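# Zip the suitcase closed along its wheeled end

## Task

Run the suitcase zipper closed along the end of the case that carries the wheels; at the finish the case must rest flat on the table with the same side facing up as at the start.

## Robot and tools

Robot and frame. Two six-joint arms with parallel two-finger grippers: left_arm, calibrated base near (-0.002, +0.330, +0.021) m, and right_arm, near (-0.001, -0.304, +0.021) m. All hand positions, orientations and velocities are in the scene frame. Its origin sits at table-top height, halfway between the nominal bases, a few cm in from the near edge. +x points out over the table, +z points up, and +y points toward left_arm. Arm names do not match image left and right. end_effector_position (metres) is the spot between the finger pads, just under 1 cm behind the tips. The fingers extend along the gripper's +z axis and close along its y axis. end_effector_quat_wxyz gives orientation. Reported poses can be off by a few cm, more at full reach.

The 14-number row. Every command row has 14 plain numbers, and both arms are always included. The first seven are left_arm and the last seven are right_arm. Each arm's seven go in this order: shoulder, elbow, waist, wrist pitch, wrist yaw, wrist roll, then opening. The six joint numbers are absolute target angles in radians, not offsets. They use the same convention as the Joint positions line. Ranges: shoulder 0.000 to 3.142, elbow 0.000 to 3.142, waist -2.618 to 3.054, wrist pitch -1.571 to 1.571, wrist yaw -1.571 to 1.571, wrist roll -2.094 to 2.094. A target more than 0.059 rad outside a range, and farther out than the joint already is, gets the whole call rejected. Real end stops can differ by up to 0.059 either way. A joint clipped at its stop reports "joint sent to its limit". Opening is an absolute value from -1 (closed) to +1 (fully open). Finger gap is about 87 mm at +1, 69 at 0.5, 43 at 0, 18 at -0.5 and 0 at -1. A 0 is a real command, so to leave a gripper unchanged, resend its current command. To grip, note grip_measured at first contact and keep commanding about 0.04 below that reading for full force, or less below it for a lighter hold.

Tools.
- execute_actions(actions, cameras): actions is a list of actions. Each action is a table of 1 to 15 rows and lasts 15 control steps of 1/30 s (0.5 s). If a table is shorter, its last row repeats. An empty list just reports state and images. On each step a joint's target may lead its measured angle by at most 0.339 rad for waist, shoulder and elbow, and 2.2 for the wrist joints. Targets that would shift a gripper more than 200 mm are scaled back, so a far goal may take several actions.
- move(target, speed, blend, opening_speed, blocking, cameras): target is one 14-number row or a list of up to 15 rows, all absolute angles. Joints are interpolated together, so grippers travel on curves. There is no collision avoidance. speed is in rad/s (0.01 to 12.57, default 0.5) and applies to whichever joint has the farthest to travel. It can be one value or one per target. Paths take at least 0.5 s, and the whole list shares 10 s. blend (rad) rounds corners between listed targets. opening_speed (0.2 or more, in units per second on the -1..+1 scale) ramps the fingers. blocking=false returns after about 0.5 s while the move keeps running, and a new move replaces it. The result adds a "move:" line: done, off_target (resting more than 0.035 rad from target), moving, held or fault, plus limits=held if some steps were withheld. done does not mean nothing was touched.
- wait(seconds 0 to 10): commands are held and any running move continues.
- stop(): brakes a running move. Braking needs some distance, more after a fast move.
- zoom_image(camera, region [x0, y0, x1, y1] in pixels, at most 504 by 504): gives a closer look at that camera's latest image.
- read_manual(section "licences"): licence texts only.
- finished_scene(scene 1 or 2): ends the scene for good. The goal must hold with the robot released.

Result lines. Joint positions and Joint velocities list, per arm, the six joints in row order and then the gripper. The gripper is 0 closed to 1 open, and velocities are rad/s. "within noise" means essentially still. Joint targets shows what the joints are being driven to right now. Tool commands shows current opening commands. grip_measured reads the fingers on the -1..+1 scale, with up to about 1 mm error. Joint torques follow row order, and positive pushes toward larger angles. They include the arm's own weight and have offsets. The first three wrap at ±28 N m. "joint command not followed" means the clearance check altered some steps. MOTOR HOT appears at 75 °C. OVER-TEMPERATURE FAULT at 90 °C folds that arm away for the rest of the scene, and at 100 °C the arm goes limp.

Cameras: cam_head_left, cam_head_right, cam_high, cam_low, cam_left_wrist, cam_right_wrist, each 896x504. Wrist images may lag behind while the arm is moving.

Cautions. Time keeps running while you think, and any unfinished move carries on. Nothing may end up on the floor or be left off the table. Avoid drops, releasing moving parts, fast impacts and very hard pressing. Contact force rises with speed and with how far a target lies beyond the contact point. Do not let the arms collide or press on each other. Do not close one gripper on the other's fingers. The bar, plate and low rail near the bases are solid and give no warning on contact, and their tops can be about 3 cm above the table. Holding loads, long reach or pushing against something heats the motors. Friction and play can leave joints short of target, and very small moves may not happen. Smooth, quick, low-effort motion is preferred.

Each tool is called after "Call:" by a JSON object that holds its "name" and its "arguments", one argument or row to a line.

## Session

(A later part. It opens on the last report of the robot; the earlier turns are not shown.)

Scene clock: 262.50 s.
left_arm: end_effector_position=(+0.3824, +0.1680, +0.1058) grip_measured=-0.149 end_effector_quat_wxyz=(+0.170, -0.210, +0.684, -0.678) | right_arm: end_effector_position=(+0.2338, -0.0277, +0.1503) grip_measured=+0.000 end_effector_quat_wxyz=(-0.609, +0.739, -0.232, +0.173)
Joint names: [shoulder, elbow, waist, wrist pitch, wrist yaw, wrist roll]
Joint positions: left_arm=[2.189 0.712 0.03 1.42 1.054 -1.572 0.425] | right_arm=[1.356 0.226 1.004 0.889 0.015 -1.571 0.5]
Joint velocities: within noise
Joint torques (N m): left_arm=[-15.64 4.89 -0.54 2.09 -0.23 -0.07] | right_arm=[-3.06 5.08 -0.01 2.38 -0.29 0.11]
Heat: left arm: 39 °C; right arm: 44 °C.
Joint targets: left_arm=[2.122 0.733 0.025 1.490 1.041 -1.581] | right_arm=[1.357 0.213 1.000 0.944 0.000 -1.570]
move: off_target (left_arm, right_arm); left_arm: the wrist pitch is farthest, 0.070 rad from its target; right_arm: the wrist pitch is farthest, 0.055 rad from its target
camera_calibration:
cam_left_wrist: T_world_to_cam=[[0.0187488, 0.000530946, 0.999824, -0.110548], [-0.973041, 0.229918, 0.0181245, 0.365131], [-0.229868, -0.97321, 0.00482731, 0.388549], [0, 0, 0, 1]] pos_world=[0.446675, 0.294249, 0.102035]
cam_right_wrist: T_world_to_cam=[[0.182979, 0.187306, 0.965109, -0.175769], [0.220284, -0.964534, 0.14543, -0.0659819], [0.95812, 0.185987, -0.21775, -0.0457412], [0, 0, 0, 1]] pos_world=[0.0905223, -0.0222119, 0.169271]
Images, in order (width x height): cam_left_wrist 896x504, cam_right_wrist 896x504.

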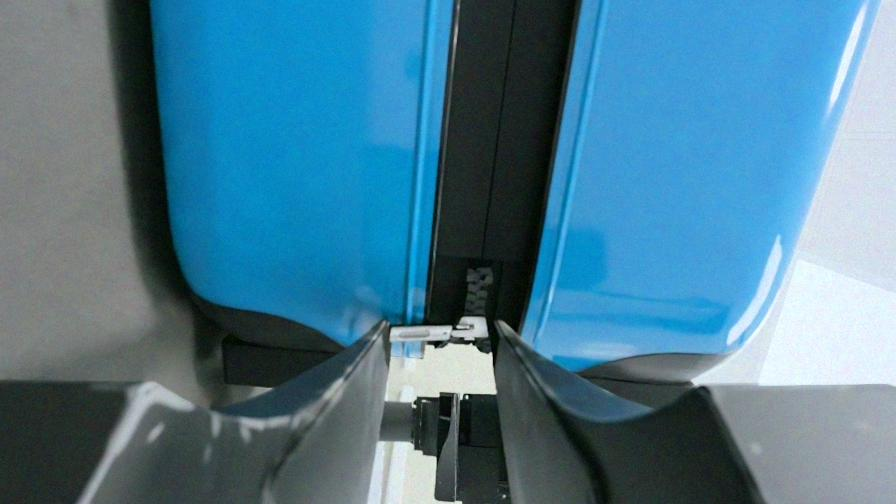

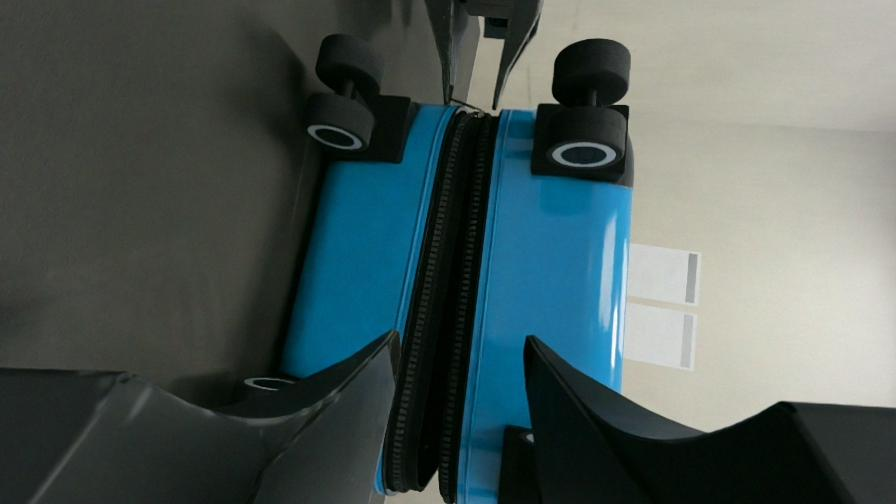

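Call:
{"name": "move", "arguments": {
  "target": [
    [2.105,0.733,0.025,1.49,1.041,-1.581,-0.2, 1.357,0.213,1.0,0.944,0,-1.57,0],
    [2.098,0.733,0.025,1.49,1.041,-1.581,-0.45, 1.357,0.213,1.0,0.944,0,-1.57,0]
  ],
  "speed": 0.1,
  "opening_speed": 0.6,
  "cameras": ["cam_left_wrist","cam_right_wrist"]
}}

Call:
{"name": "zoom_image", "arguments": {
  "camera": "cam_right_wrist",
  "region": [360, 0, 610, 200]
}}

Call:
{"name": "zoom_image", "arguments": {
  "camera": "cam_left_wrist",
  "region": [340, 260, 560, 440]
}}

Scene clock: 272.67 s.
left_arm: end_effector_position=(+0.3874, +0.1692, +0.1299) grip_measured=-0.450 end_effector_quat_wxyz=(+0.198, -0.195, +0.675, -0.683) | right_arm: end_effector_position=(+0.2338, -0.0277, +0.1503) grip_measured=+0.000 end_effector_quat_wxyz=(-0.609, +0.739, -0.232, +0.173)
Joint names: [shoulder, elbow, waist, wrist pitch, wrist yaw, wrist roll]
Joint positions: left_arm=[2.127 0.715 0.03 1.426 1.035 -1.581 0.275] | right_arm=[1.356 0.226 1.004 0.889 0.015 -1.571 0.5]
Joint velocities: within noise
Joint torques (N m): left_arm=[-11.99 5.18 -0.54 2.07 -0.16 -0.09] | right_arm=[-3.07 5.08 -0.02 2.38 -0.29 0.1]
Heat: left arm: 40 °C; right arm: 44 °C.
Joint targets: left_arm=[2.097 0.734 0.025 1.490 1.036 -1.592] | right_arm=[1.357 0.213 1.000 0.944 0.000 -1.570]
move: off_target (left_arm, right_arm); target 2's new numbers were sent with left_arm's shoulder 0.089 rad from that target; left_arm: the wrist pitch is farthest, 0.064 rad from its target; right_arm: the wrist pitch is farthest, 0.055 rad from its target
camera_calibration:
cam_left_wrist: T_world_to_cam=[[-0.0439329, 0.00286512, 0.99903, -0.110694], [-0.976385, 0.211606, -0.0435439, 0.381672], [-0.211526, -0.977351, -0.00649902, 0.385721], [0, 0, 0, 1]] pos_world=[0.449386, 0.296538, 0.129713]
cam_right_wrist: T_world_to_cam=[[0.182979, 0.187306, 0.965109, -0.175769], [0.220284, -0.964534, 0.14543, -0.0659819], [0.95812, 0.185987, -0.21775, -0.0457412], [0, 0, 0, 1]] pos_world=[0.0905223, -0.0222119, 0.169271]
Images, in order (width x height): cam_left_wrist 896x504, cam_right_wrist 896x504.

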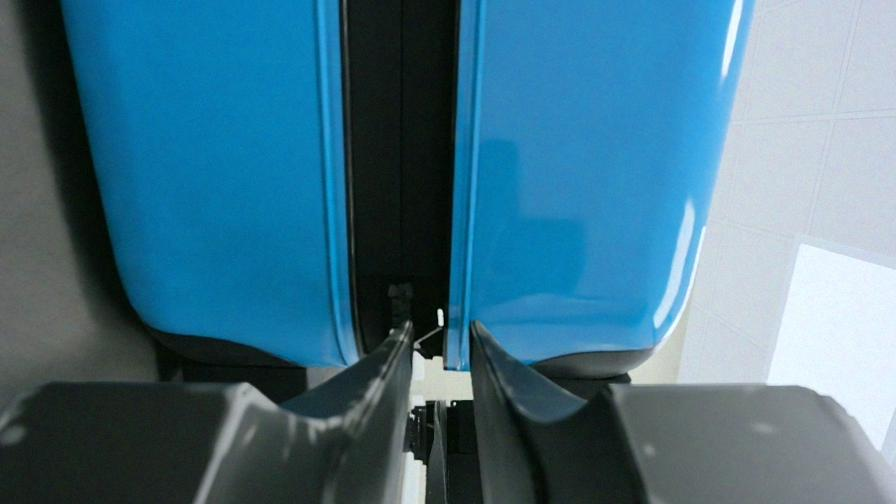

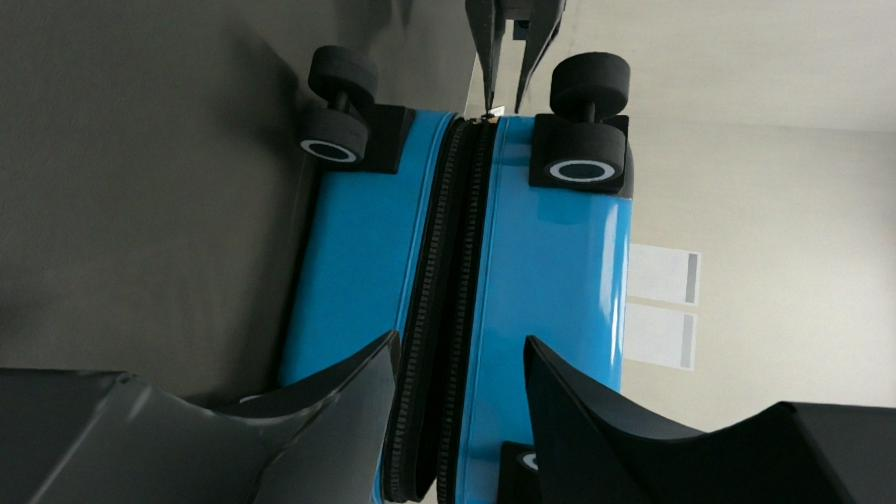

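Scaled by 2.016 from the camera's 896x504 image, which has a finer 1280x720 frame.

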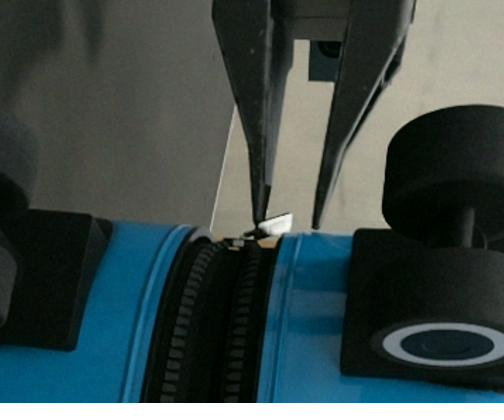

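Scaled by 2.291 from the camera's 896x504 image, which has a finer 1280x720 frame.

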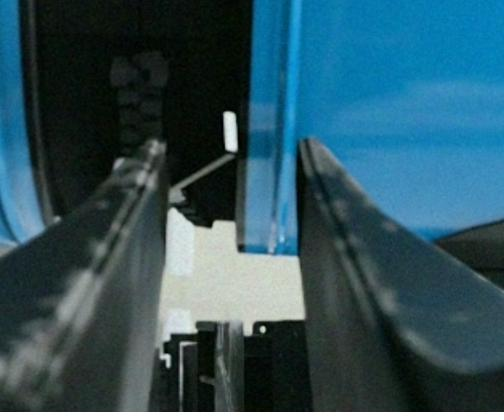

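Call:
{"name": "move", "arguments": {
  "target": [
    [2.097,0.733,0.025,1.49,1.041,-1.581,-0.8, 1.357,0.213,1.0,0.944,0,-1.57,0]
  ],
  "speed": 0.1,
  "opening_speed": 0.5,
  "cameras": ["cam_left_wrist","cam_right_wrist"]
}}

Call:
{"name": "zoom_image", "arguments": {
  "camera": "cam_right_wrist",
  "region": [360, 0, 610, 200]
}}

Call:
{"name": "zoom_image", "arguments": {
  "camera": "cam_left_wrist",
  "region": [340, 260, 560, 440]
}}

Scene clock: 280.33 s.
left_arm: end_effector_position=(+0.3879, +0.1704, +0.1294) grip_measured=-0.796 end_effector_quat_wxyz=(+0.203, -0.192, +0.676, -0.682) | right_arm: end_effector_position=(+0.2338, -0.0277, +0.1503) grip_measured=+0.000 end_effector_quat_wxyz=(-0.609, +0.739, -0.232, +0.173)
Joint names: [shoulder, elbow, waist, wrist pitch, wrist yaw, wrist roll]
Joint positions: left_arm=[2.127 0.715 0.034 1.426 1.035 -1.571 0.102] | right_arm=[1.356 0.226 1.004 0.889 0.015 -1.571 0.5]
Joint velocities: within noise
Joint torques (N m): left_arm=[-12.12 4.9 -0.8 2.03 -0.09 0.08] | right_arm=[-3.07 5.08 -0.01 2.38 -0.29 0.11]
Heat: left arm: 40 °C; right arm: 44 °C.
Joint targets: left_arm=[2.097 0.733 0.025 1.490 1.041 -1.570] | right_arm=[1.357 0.213 1.000 0.944 0.000 -1.570]
move: off_target (left_arm, right_arm); left_arm: the wrist pitch is farthest, 0.064 rad from its target; right_arm: the wrist pitch is farthest, 0.055 rad from its target
camera_calibration:
cam_left_wrist: T_world_to_cam=[[-0.0529692, -0.00309178, 0.998591, -0.105577], [-0.976626, 0.208768, -0.0511577, 0.383472], [-0.208316, -0.97796, -0.0140778, 0.386851], [0, 0, 0, 1]] pos_world=[0.449503, 0.297942, 0.130492]
cam_right_wrist: T_world_to_cam=[[0.182979, 0.187306, 0.965109, -0.175769], [0.220284, -0.964534, 0.14543, -0.0659819], [0.95812, 0.185987, -0.21775, -0.0457412], [0, 0, 0, 1]] pos_world=[0.0905223, -0.0222119, 0.169271]
Images, in order (width x height): cam_left_wrist 896x504, cam_right_wrist 896x504.

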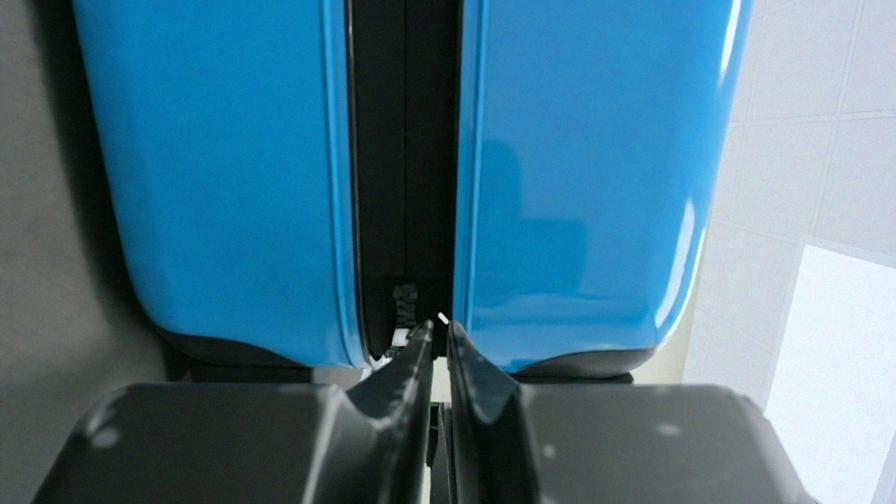

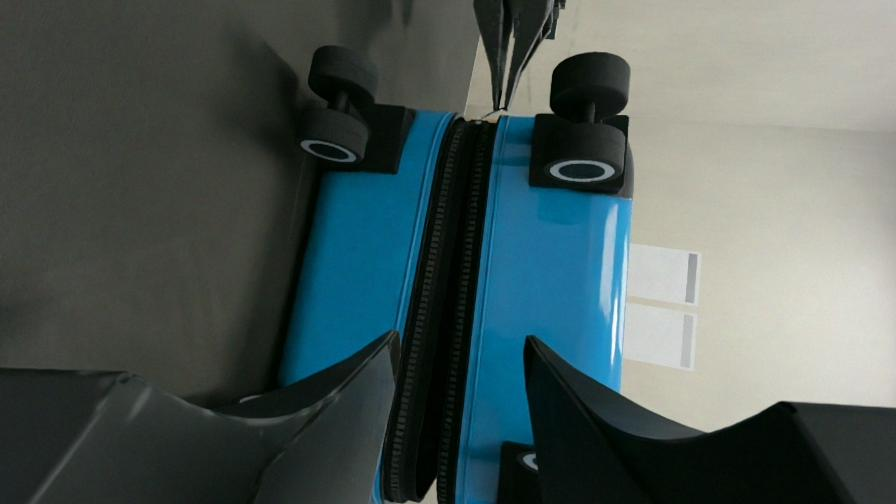

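Scaled by 2.016 from the camera's 896x504 image, which has a finer 1280x720 frame.

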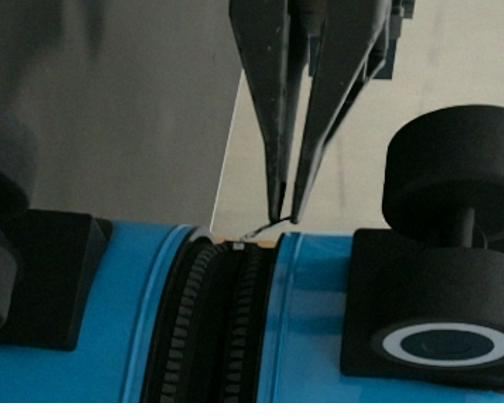

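Scaled by 2.291 from the camera's 896x504 image, which has a finer 1280x720 frame.

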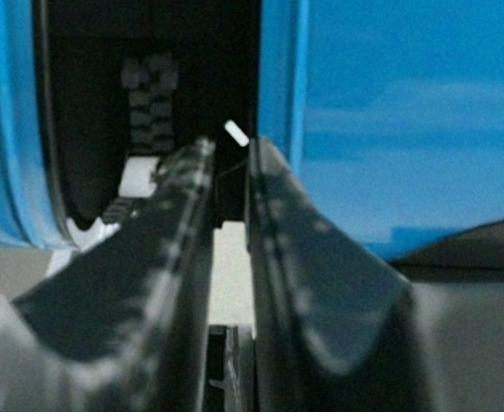

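Call:
{"name": "move", "arguments": {
  "target": [
    [2.14,0.733,0.03,1.49,1.046,-1.581,-0.5, 1.357,0.213,1.0,0.944,0,-1.57,0],
    [2.175,0.733,0.03,1.50,1.046,-1.581,-0.5, 1.357,0.213,1.0,0.944,0,-1.57,0]
  ],
  "speed": 0.06,
  "opening_speed": 0.5,
  "cameras": ["cam_left_wrist","cam_right_wrist"]
}}

Call:
{"name": "zoom_image", "arguments": {
  "camera": "cam_right_wrist",
  "region": [360, 0, 610, 200]
}}

Call:
{"name": "zoom_image", "arguments": {
  "camera": "cam_left_wrist",
  "region": [340, 260, 560, 440]
}}

Scene clock: 292.93 s.
left_arm: end_effector_position=(+0.3876, +0.1704, +0.1211) grip_measured=-0.500 end_effector_quat_wxyz=(+0.191, -0.204, +0.677, -0.681) | right_arm: end_effector_position=(+0.2338, -0.0277, +0.1503) grip_measured=+0.000 end_effector_quat_wxyz=(-0.609, +0.739, -0.232, +0.173)
Joint names: [shoulder, elbow, waist, wrist pitch, wrist yaw, wrist roll]
Joint positions: left_arm=[2.152 0.715 0.034 1.428 1.035 -1.581 0.25] | right_arm=[1.356 0.226 1.004 0.889 0.015 -1.571 0.5]
Joint velocities: within noise
Joint torques (N m): left_arm=[-7.42 4.97 -0.46 2.14 -0.04 -0.07] | right_arm=[-3.07 5.08 -0.01 2.38 -0.29 0.11]
Heat: left arm: 40 °C; right arm: 45 °C.
Joint targets: left_arm=[2.176 0.733 0.030 1.501 1.046 -1.592] | right_arm=[1.357 0.213 1.000 0.944 0.000 -1.570]
move: off_target (left_arm, right_arm); left_arm: the wrist pitch is farthest, 0.072 rad from its target; right_arm: the wrist pitch is farthest, 0.055 rad from its target
camera_calibration:
cam_left_wrist: T_world_to_cam=[[-0.0209382, 0.00339539, 0.999775, -0.111002], [-0.977748, 0.208712, -0.0211857, 0.379624], [-0.208737, -0.977971, -0.00105022, 0.385278], [0, 0, 0, 1]] pos_world=[0.449274, 0.297936, 0.119424]
cam_right_wrist: T_world_to_cam=[[0.182979, 0.187306, 0.965109, -0.175769], [0.220284, -0.964534, 0.14543, -0.0659819], [0.95812, 0.185987, -0.21775, -0.0457412], [0, 0, 0, 1]] pos_world=[0.0905223, -0.0222119, 0.169271]
Images, in order (width x height): cam_left_wrist 896x504, cam_right_wrist 896x504.

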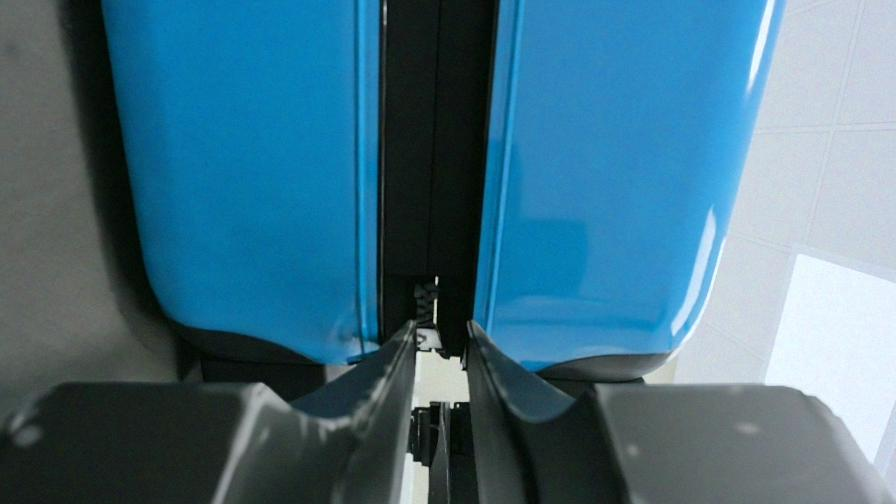

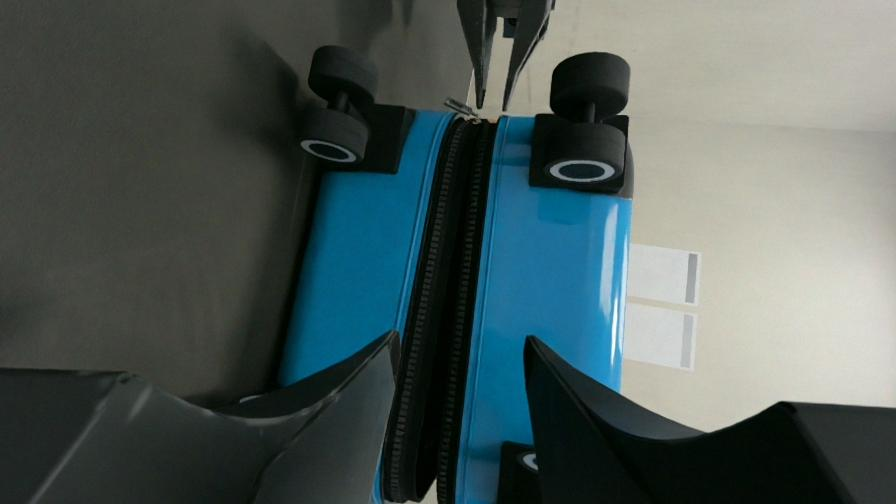

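Scaled by 2.016 from the camera's 896x504 image, which has a finer 1280x720 frame.

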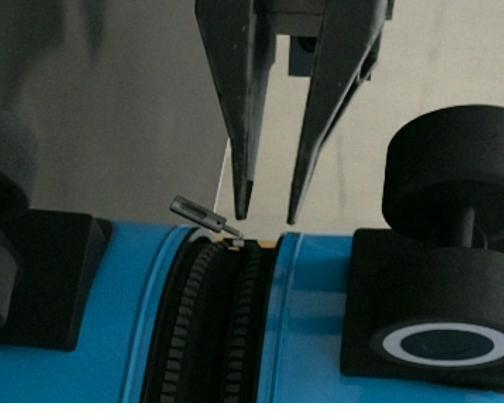

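Scaled by 2.291 from the camera's 896x504 image, which has a finer 1280x720 frame.

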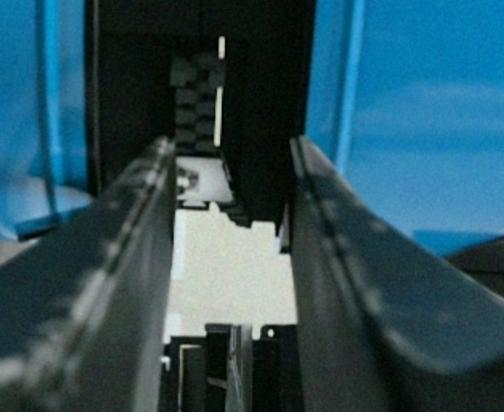

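Call:
{"name": "move", "arguments": {
  "target": [
    [2.175,0.70,0.058,1.54,1.07,-1.581,-0.5, 1.357,0.213,1.0,0.944,0,-1.57,0],
    [2.197,0.69,0.058,1.56,1.07,-1.581,0.4, 1.357,0.213,1.0,0.944,0,-1.57,0]
  ],
  "speed": 0.15,
  "cameras": ["cam_left_wrist","cam_right_wrist"]
}}

Call:
{"name": "zoom_image", "arguments": {
  "camera": "cam_right_wrist",
  "region": [360, 0, 610, 200]
}}

Call:
{"name": "zoom_image", "arguments": {
  "camera": "cam_left_wrist",
  "region": [340, 260, 560, 440]
}}

Scene clock: 320.47 s.
left_arm: end_effector_position=(+0.3857, +0.1781, +0.1128) grip_measured=+0.400 end_effector_quat_wxyz=(+0.191, -0.213, +0.677, -0.678) | right_arm: end_effector_position=(+0.2338, -0.0277, +0.1503) grip_measured=+0.000 end_effector_quat_wxyz=(-0.609, +0.739, -0.232, +0.173)
Joint names: [shoulder, elbow, waist, wrist pitch, wrist yaw, wrist roll]
Joint positions: left_arm=[2.175 0.7 0.055 1.454 1.043 -1.581 0.7] | right_arm=[1.356 0.226 1.004 0.889 0.015 -1.571 0.5]
Joint velocities: within noise
Joint torques (N m): left_arm=[-7.45 2.56 0.08 2.44 0.11 0.05] | right_arm=[-3.07 5.08 -0.01 2.37 -0.29 0.1]
Heat: left arm: 41 °C; right arm: 46 °C.
Joint targets: left_arm=[2.197 0.690 0.058 1.559 1.069 -1.581] | right_arm=[1.357 0.213 1.000 0.944 0.000 -1.570]
move: off_target (left_arm, right_arm); target 2's new numbers were sent with left_arm's wrist pitch 0.106 rad from that target; left_arm: the wrist pitch is farthest, 0.106 rad from its target; right_arm: the wrist pitch is farthest, 0.055 rad from its target
camera_calibration:
cam_left_wrist: T_world_to_cam=[[-0.00859752, 0.00385628, 0.999956, -0.107578], [-0.98073, 0.195154, -0.00918482, 0.378131], [-0.19518, -0.980765, 0.00210413, 0.387257], [0, 0, 0, 1]] pos_world=[0.445504, 0.30643, 0.110232]
cam_right_wrist: T_world_to_cam=[[0.182979, 0.187306, 0.965109, -0.175769], [0.220284, -0.964534, 0.14543, -0.0659819], [0.95812, 0.185987, -0.21775, -0.0457412], [0, 0, 0, 1]] pos_world=[0.0905223, -0.0222119, 0.169271]
Images, in order (width x height): cam_left_wrist 896x504, cam_right_wrist 896x504.

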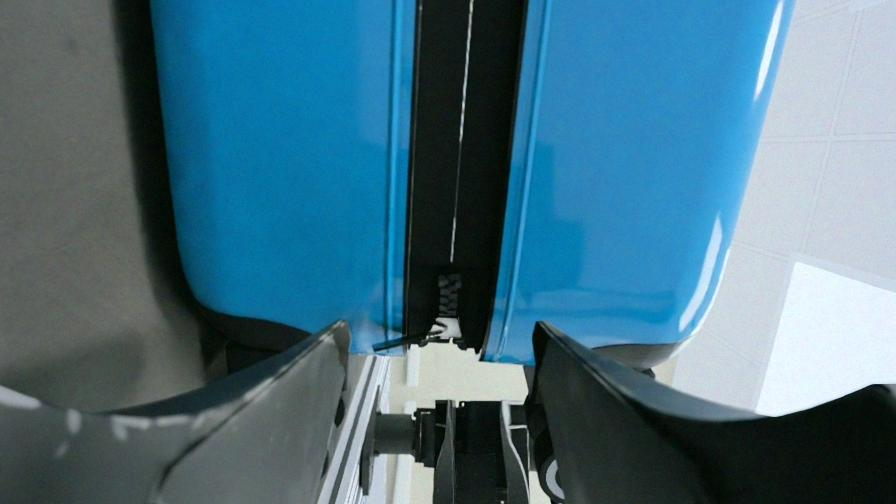

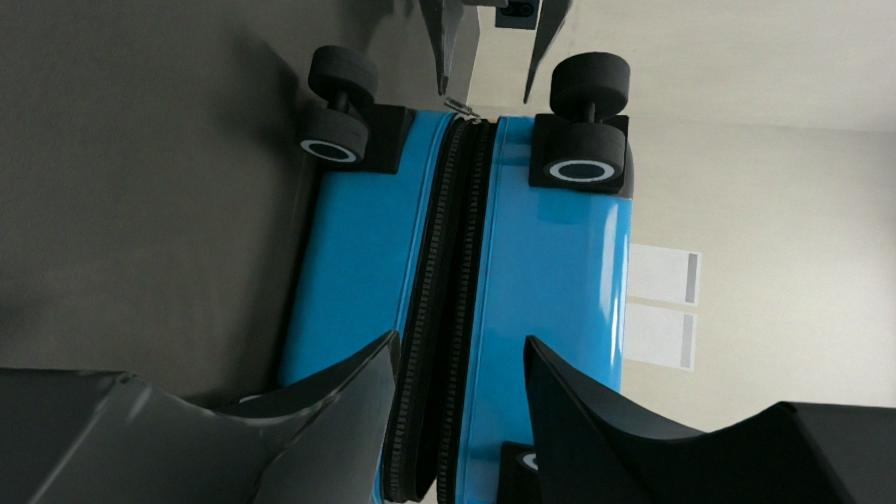

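Scaled by 2.016 from the camera's 896x504 image, which has a finer 1280x720 frame.

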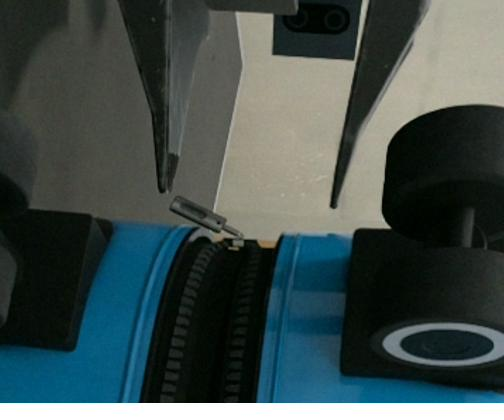

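Scaled by 2.291 from the camera's 896x504 image, which has a finer 1280x720 frame.

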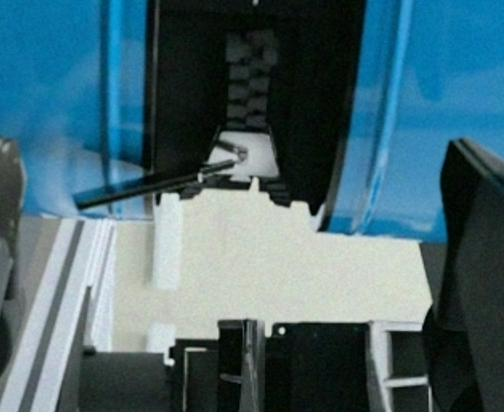

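Call:
{"name": "move", "arguments": {
  "target": [
    [2.197,0.69,0.058,1.56,1.14,-1.581,0.4, 1.357,0.213,1.0,0.944,0,-1.57,0]
  ],
  "speed": 0.15,
  "cameras": ["cam_left_wrist","cam_right_wrist"]
}}

Call:
{"name": "zoom_image", "arguments": {
  "camera": "cam_right_wrist",
  "region": [360, 0, 610, 200]
}}

Call:
{"name": "zoom_image", "arguments": {
  "camera": "cam_left_wrist",
  "region": [340, 200, 560, 380]
}}

Scene clock: 330.83 s.
left_arm: end_effector_position=(+0.3738, +0.1743, +0.1130) grip_measured=+0.400 end_effector_quat_wxyz=(+0.168, -0.189, +0.683, -0.685) | right_arm: end_effector_position=(+0.2338, -0.0277, +0.1503) grip_measured=+0.000 end_effector_quat_wxyz=(-0.609, +0.739, -0.232, +0.173)
Joint names: [shoulder, elbow, waist, wrist pitch, wrist yaw, wrist roll]
Joint positions: left_arm=[2.175 0.7 0.055 1.454 1.112 -1.581 0.7] | right_arm=[1.356 0.226 1.004 0.889 0.015 -1.571 0.5]
Joint velocities: within noise
Joint torques (N m): left_arm=[-7.45 2.56 0.09 2.42 0.13 0.05] | right_arm=[-3.07 5.09 -0.01 2.38 -0.29 0.11]
Heat: left arm: 41 °C; right arm: 46 °C.
Joint targets: left_arm=[2.197 0.690 0.058 1.560 1.140 -1.581] | right_arm=[1.357 0.213 1.000 0.944 0.000 -1.570]
move: off_target (left_arm, right_arm); left_arm: the wrist pitch is farthest, 0.106 rad from its target; right_arm: the wrist pitch is farthest, 0.055 rad from its target
camera_calibration:
cam_left_wrist: T_world_to_cam=[[-0.00863402, 0.00579341, 0.999946, -0.108238], [-0.964924, 0.262343, -0.00985157, 0.349653], [-0.262386, -0.964957, 0.00332513, 0.403401], [0, 0, 0, 1]] pos_world=[0.442301, 0.298163, 0.110335]
cam_right_wrist: T_world_to_cam=[[0.182979, 0.187306, 0.965109, -0.175769], [0.220284, -0.964534, 0.14543, -0.0659819], [0.95812, 0.185987, -0.21775, -0.0457412], [0, 0, 0, 1]] pos_world=[0.0905223, -0.0222119, 0.169271]
Images, in order (width x height): cam_left_wrist 896x504, cam_right_wrist 896x504.

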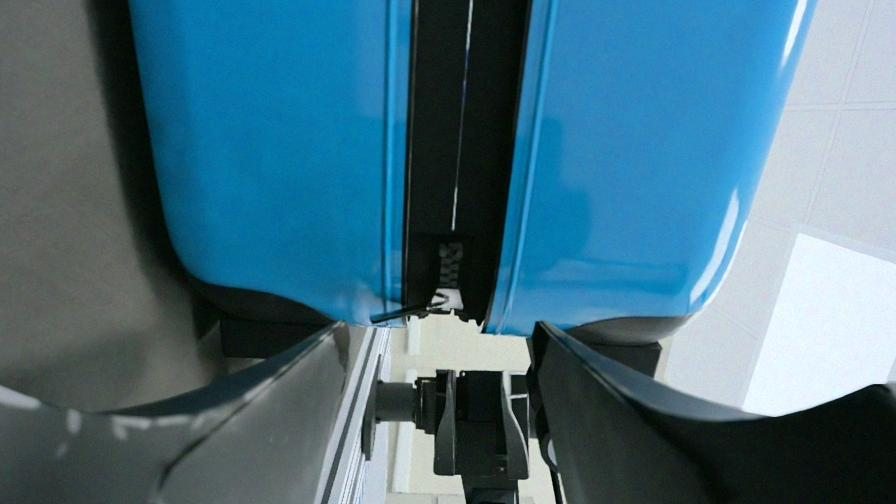

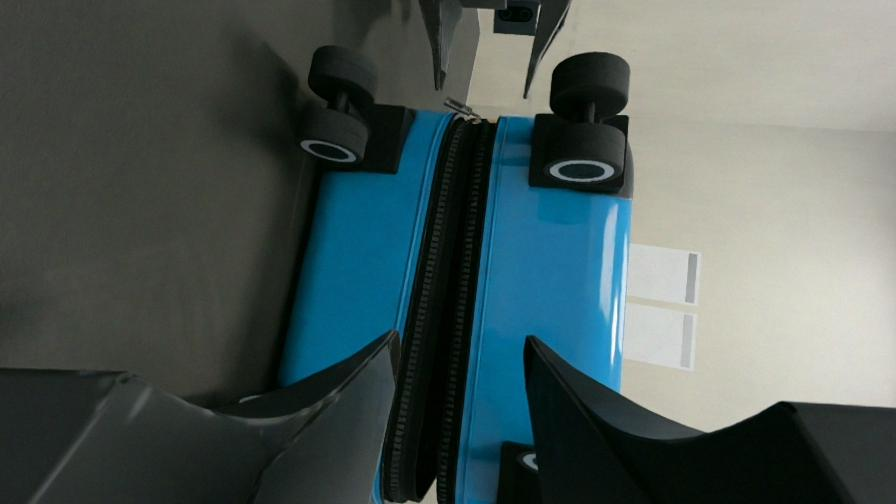

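Scaled by 2.016 from the camera's 896x504 image, which has a finer 1280x720 frame.

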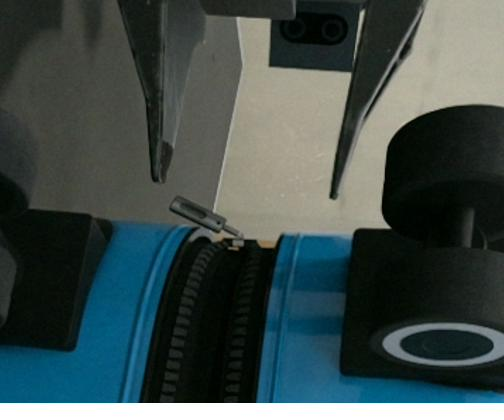

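Scaled by 2.291 from the camera's 896x504 image, which has a finer 1280x720 frame.

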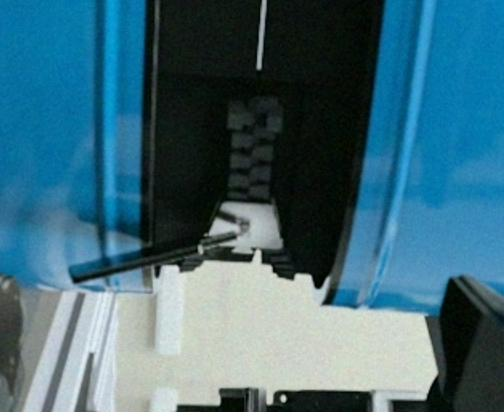

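Call:
{"name": "move", "arguments": {
  "target": [
    [2.208,0.74,0.02,1.56,1.07,-1.581,0.4, 1.357,0.213,1.0,0.944,0,-1.57,0]
  ],
  "speed": 0.15,
  "cameras": ["cam_left_wrist","cam_right_wrist"]
}}

Call:
{"name": "zoom_image", "arguments": {
  "camera": "cam_right_wrist",
  "region": [360, 0, 610, 200]
}}

Call:
{"name": "zoom_image", "arguments": {
  "camera": "cam_left_wrist",
  "region": [340, 220, 560, 400]
}}

Scene clock: 338.87 s.
left_arm: end_effector_position=(+0.3767, +0.1632, +0.1145) grip_measured=+0.400 end_effector_quat_wxyz=(+0.169, -0.180, +0.683, -0.687) | right_arm: end_effector_position=(+0.2338, -0.0277, +0.1503) grip_measured=+0.000 end_effector_quat_wxyz=(-0.609, +0.739, -0.232, +0.173)
Joint names: [shoulder, elbow, waist, wrist pitch, wrist yaw, wrist roll]
Joint positions: left_arm=[2.183 0.72 0.023 1.456 1.092 -1.581 0.7] | right_arm=[1.356 0.226 1.004 0.889 0.015 -1.571 0.5]
Joint velocities: within noise
Joint torques (N m): left_arm=[-7.27 4.97 -0.59 2.43 -0.34 0.06] | right_arm=[-3.07 5.08 -0.01 2.37 -0.29 0.11]
Heat: left arm: 41 °C; right arm: 46 °C.
Joint targets: left_arm=[2.207 0.740 0.017 1.561 1.071 -1.581] | right_arm=[1.357 0.213 1.000 0.944 0.000 -1.570]
move: off_target (left_arm, right_arm); left_arm: the wrist pitch is farthest, 0.104 rad from its target; right_arm: the wrist pitch is farthest, 0.055 rad from its target
camera_calibration:
cam_left_wrist: T_world_to_cam=[[-0.0224384, 0.00515296, 0.999735, -0.104347], [-0.961406, 0.274171, -0.0229913, 0.353547], [-0.274217, -0.961667, -0.00119788, 0.397919], [0, 0, 0, 1]] pos_world=[0.446677, 0.286271, 0.112924]
cam_right_wrist: T_world_to_cam=[[0.182979, 0.187306, 0.965109, -0.175769], [0.220284, -0.964534, 0.14543, -0.0659819], [0.95812, 0.185987, -0.21775, -0.0457412], [0, 0, 0, 1]] pos_world=[0.0905223, -0.0222119, 0.169271]
Images, in order (width x height): cam_left_wrist 896x504, cam_right_wrist 896x504.

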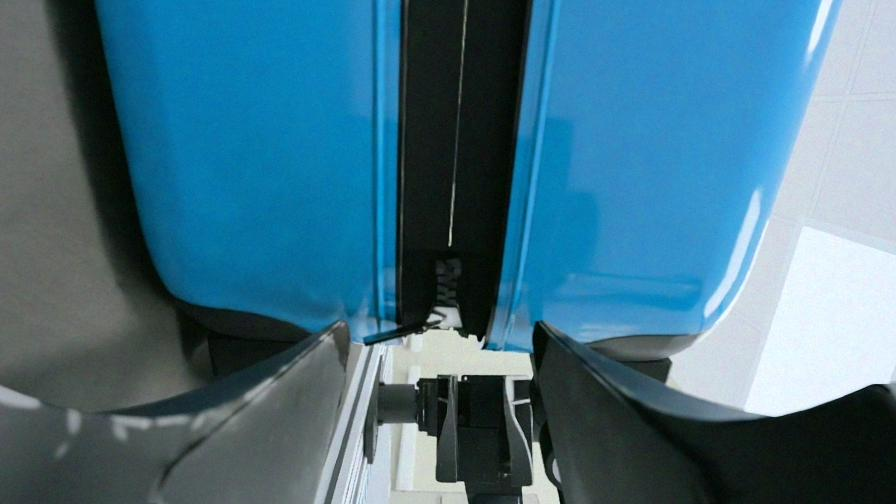

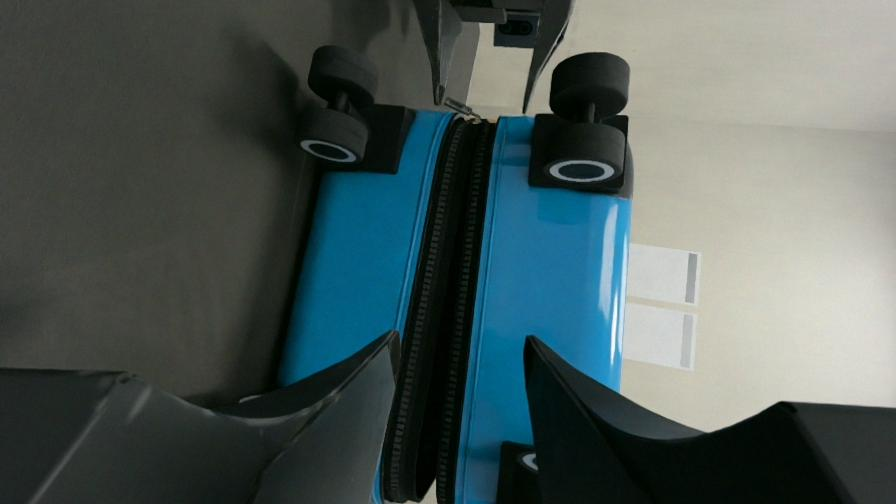

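Scaled by 2.016 from the camera's 896x504 image, which has a finer 1280x720 frame.

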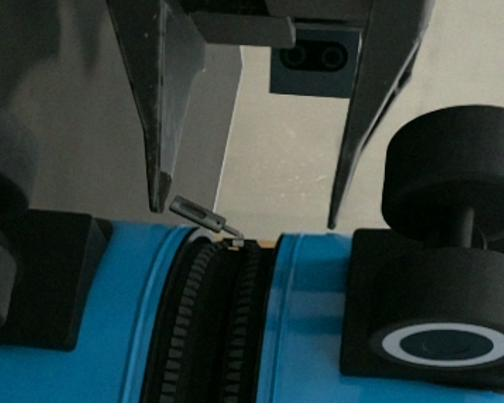

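Scaled by 2.291 from the camera's 896x504 image, which has a finer 1280x720 frame.

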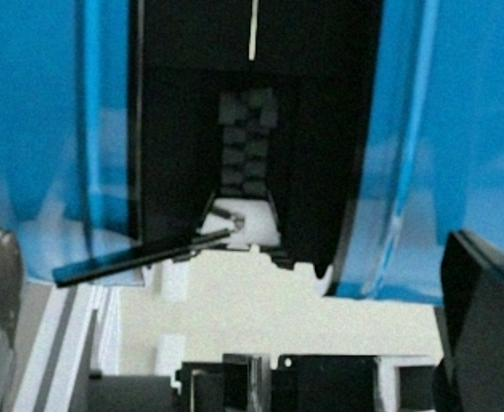

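Call:
{"name": "move", "arguments": {
  "target": [
    [2.212,0.746,0.005,1.56,1.058,-1.581,0.4, 1.357,0.213,1.0,0.944,0,-1.57,0],
    [2.212,0.746,0.005,1.56,1.058,-1.581,-0.3, 1.357,0.213,1.0,0.944,0,-1.57,0]
  ],
  "speed": 0.15,
  "opening_speed": 0.5,
  "cameras": ["cam_left_wrist","cam_right_wrist"]
}}

Call:
{"name": "zoom_image", "arguments": {
  "camera": "cam_right_wrist",
  "region": [360, 0, 610, 200]
}}

Call:
{"name": "zoom_image", "arguments": {
  "camera": "cam_left_wrist",
  "region": [340, 220, 560, 400]
}}

Scene clock: 346.63 s.
left_arm: end_effector_position=(+0.3746, +0.1598, +0.1034) grip_measured=-0.299 end_effector_quat_wxyz=(+0.160, -0.184, +0.688, -0.684) | right_arm: end_effector_position=(+0.2338, -0.0277, +0.1503) grip_measured=+0.000 end_effector_quat_wxyz=(-0.609, +0.739, -0.232, +0.173)
Joint names: [shoulder, elbow, waist, wrist pitch, wrist yaw, wrist roll]
Joint positions: left_arm=[2.212 0.72 0.014 1.454 1.091 -1.569 0.35] | right_arm=[1.356 0.226 1.004 0.889 0.015 -1.571 0.5]
Joint velocities: within noise
Joint torques (N m): left_arm=[-9.5 5.3 -0.57 2.41 -0.32 0.07] | right_arm=[-3.07 5.08 -0.02 2.38 -0.29 0.11]
Heat: left arm: 41 °C; right arm: 47 °C.
Joint targets: left_arm=[2.212 0.746 0.007 1.558 1.068 -1.571] | right_arm=[1.357 0.213 1.000 0.944 0.000 -1.570]
move: off_target (left_arm, right_arm); target 2's new numbers were sent with left_arm's wrist pitch 0.104 rad from that target; left_arm: the wrist pitch is farthest, 0.106 rad from its target; right_arm: the wrist pitch is farthest, 0.055 rad from its target
camera_calibration:
cam_left_wrist: T_world_to_cam=[[-0.00262121, -0.000157915, 0.999997, -0.0999085], [-0.959478, 0.281771, -0.00247051, 0.348194], [-0.28177, -0.959482, -0.000890098, 0.396472], [0, 0, 0, 1]] pos_world=[0.445536, 0.282281, 0.101121]
cam_right_wrist: T_world_to_cam=[[0.182979, 0.187306, 0.965109, -0.175769], [0.220284, -0.964534, 0.14543, -0.0659819], [0.95812, 0.185987, -0.21775, -0.0457412], [0, 0, 0, 1]] pos_world=[0.0905223, -0.0222119, 0.169271]
Images, in order (width x height): cam_left_wrist 896x504, cam_right_wrist 896x504.

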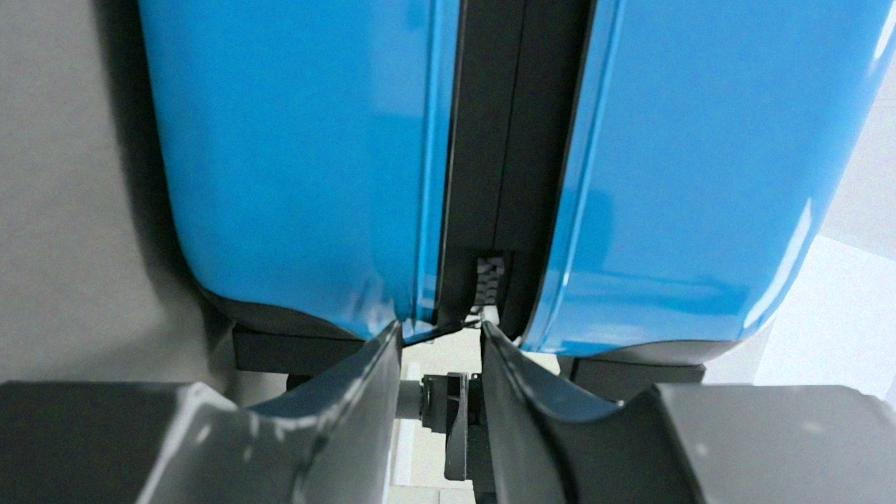

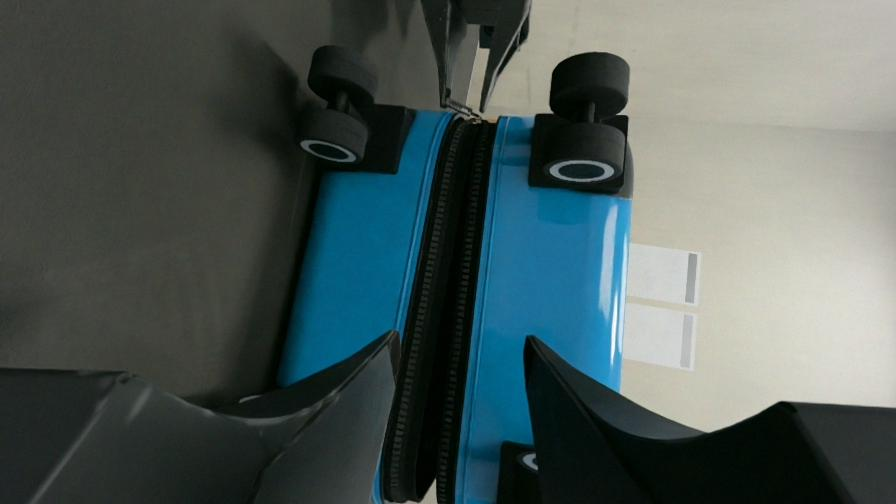

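Scaled by 2.016 from the camera's 896x504 image, which has a finer 1280x720 frame.

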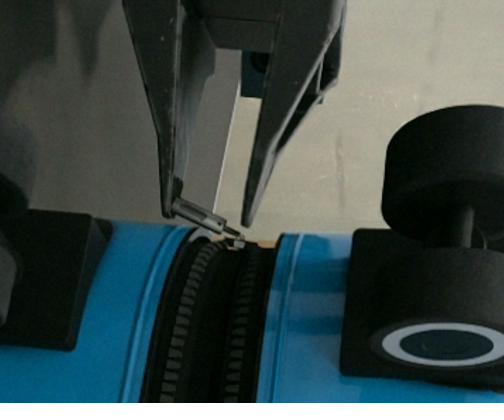

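Scaled by 2.291 from the camera's 896x504 image, which has a finer 1280x720 frame.

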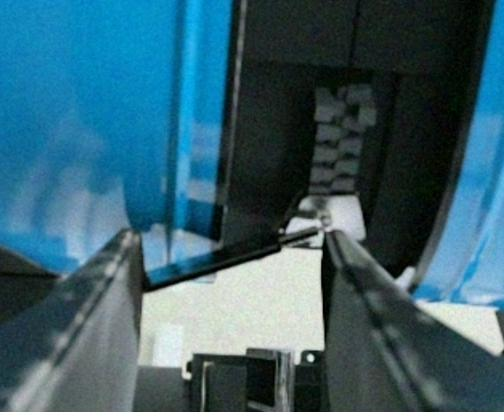

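Call:
{"name": "move", "arguments": {
  "target": [
    [2.165,0.746,0.012,1.56,1.068,-1.581,-0.3, 1.357,0.213,1.0,0.944,0,-1.57,0],
    [2.15,0.746,0.012,1.56,1.068,-1.581,-0.5, 1.357,0.213,1.0,0.944,0,-1.57,0]
  ],
  "speed": 0.15,
  "opening_speed": 0.5,
  "cameras": ["cam_left_wrist","cam_right_wrist"]
}}

Call:
{"name": "zoom_image", "arguments": {
  "camera": "cam_right_wrist",
  "region": [360, 0, 610, 200]
}}

Call:
{"name": "zoom_image", "arguments": {
  "camera": "cam_left_wrist",
  "region": [340, 220, 560, 400]
}}

Scene clock: 356.60 s.
left_arm: end_effector_position=(+0.3781, +0.1592, +0.1140) grip_measured=-0.500 end_effector_quat_wxyz=(+0.170, -0.179, +0.684, -0.687) | right_arm: end_effector_position=(+0.2338, -0.0277, +0.1503) grip_measured=+0.000 end_effector_quat_wxyz=(-0.609, +0.739, -0.232, +0.173)
Joint names: [shoulder, elbow, waist, wrist pitch, wrist yaw, wrist roll]
Joint positions: left_arm=[2.187 0.726 0.011 1.456 1.08 -1.578 0.25] | right_arm=[1.356 0.226 1.004 0.889 0.015 -1.571 0.5]
Joint velocities: within noise
Joint torques (N m): left_arm=[-13 5.03 -0.06 2.44 -0.32 -0.1] | right_arm=[-3.08 5.07 -0.01 2.38 -0.29 0.11]
Heat: left arm: 41 °C; right arm: 47 °C.
Joint targets: left_arm=[2.149 0.745 0.012 1.561 1.059 -1.592] | right_arm=[1.357 0.213 1.000 0.944 0.000 -1.570]
move: off_target (left_arm, right_arm); target 2's new numbers were sent with left_arm's wrist pitch 0.106 rad from that target; left_arm: the wrist pitch is farthest, 0.104 rad from its target; right_arm: the wrist pitch is farthest, 0.055 rad from its target
camera_calibration:
cam_left_wrist: T_world_to_cam=[[-0.0266852, 0.00366349, 0.999637, -0.101953], [-0.961325, 0.274122, -0.0266671, 0.356385], [-0.27412, -0.961688, -0.00379318, 0.394714], [0, 0, 0, 1]] pos_world=[0.448081, 0.282272, 0.112917]
cam_right_wrist: T_world_to_cam=[[0.182979, 0.187306, 0.965109, -0.175769], [0.220284, -0.964534, 0.14543, -0.0659819], [0.95812, 0.185987, -0.21775, -0.0457412], [0, 0, 0, 1]] pos_world=[0.0905223, -0.0222119, 0.169271]
Images, in order (width x height): cam_left_wrist 896x504, cam_right_wrist 896x504.

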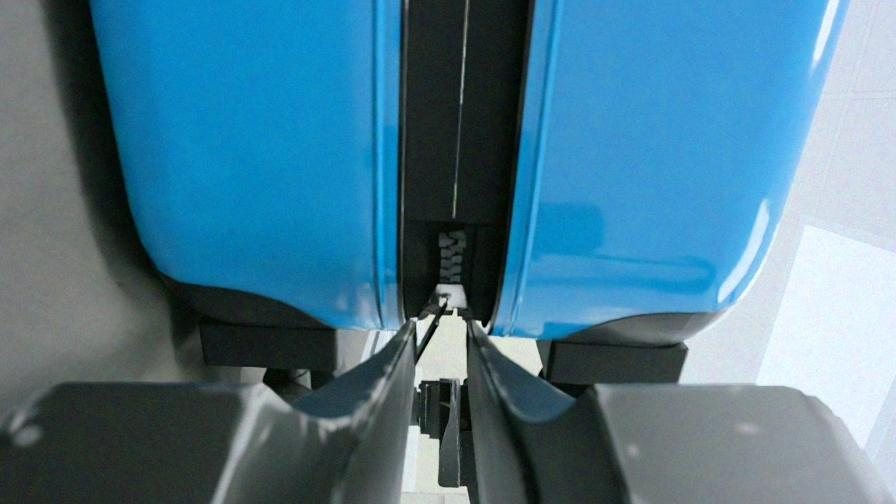

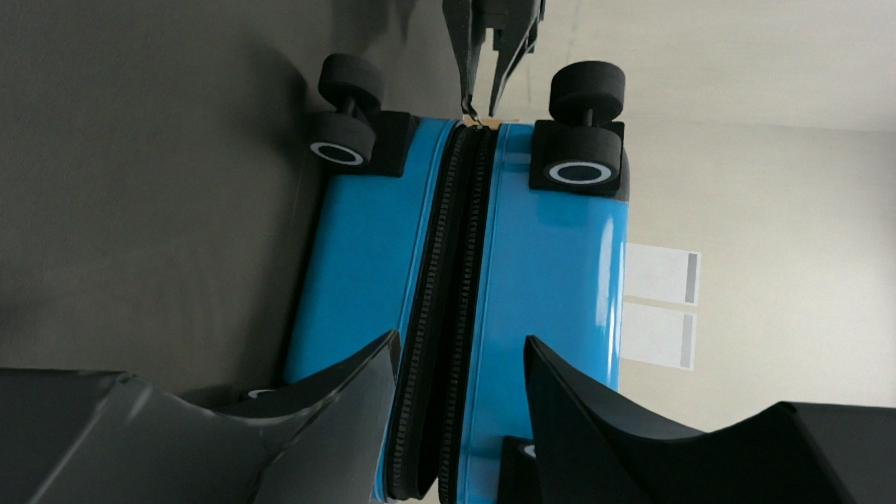

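Scaled by 2.016 from the camera's 896x504 image, which has a finer 1280x720 frame.

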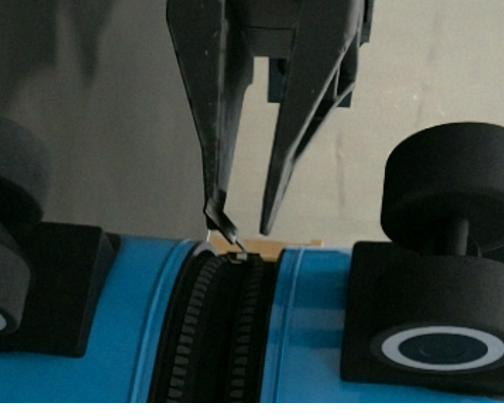

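Scaled by 2.291 from the camera's 896x504 image, which has a finer 1280x720 frame.

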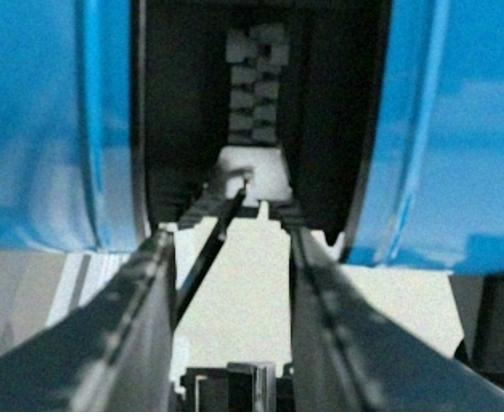

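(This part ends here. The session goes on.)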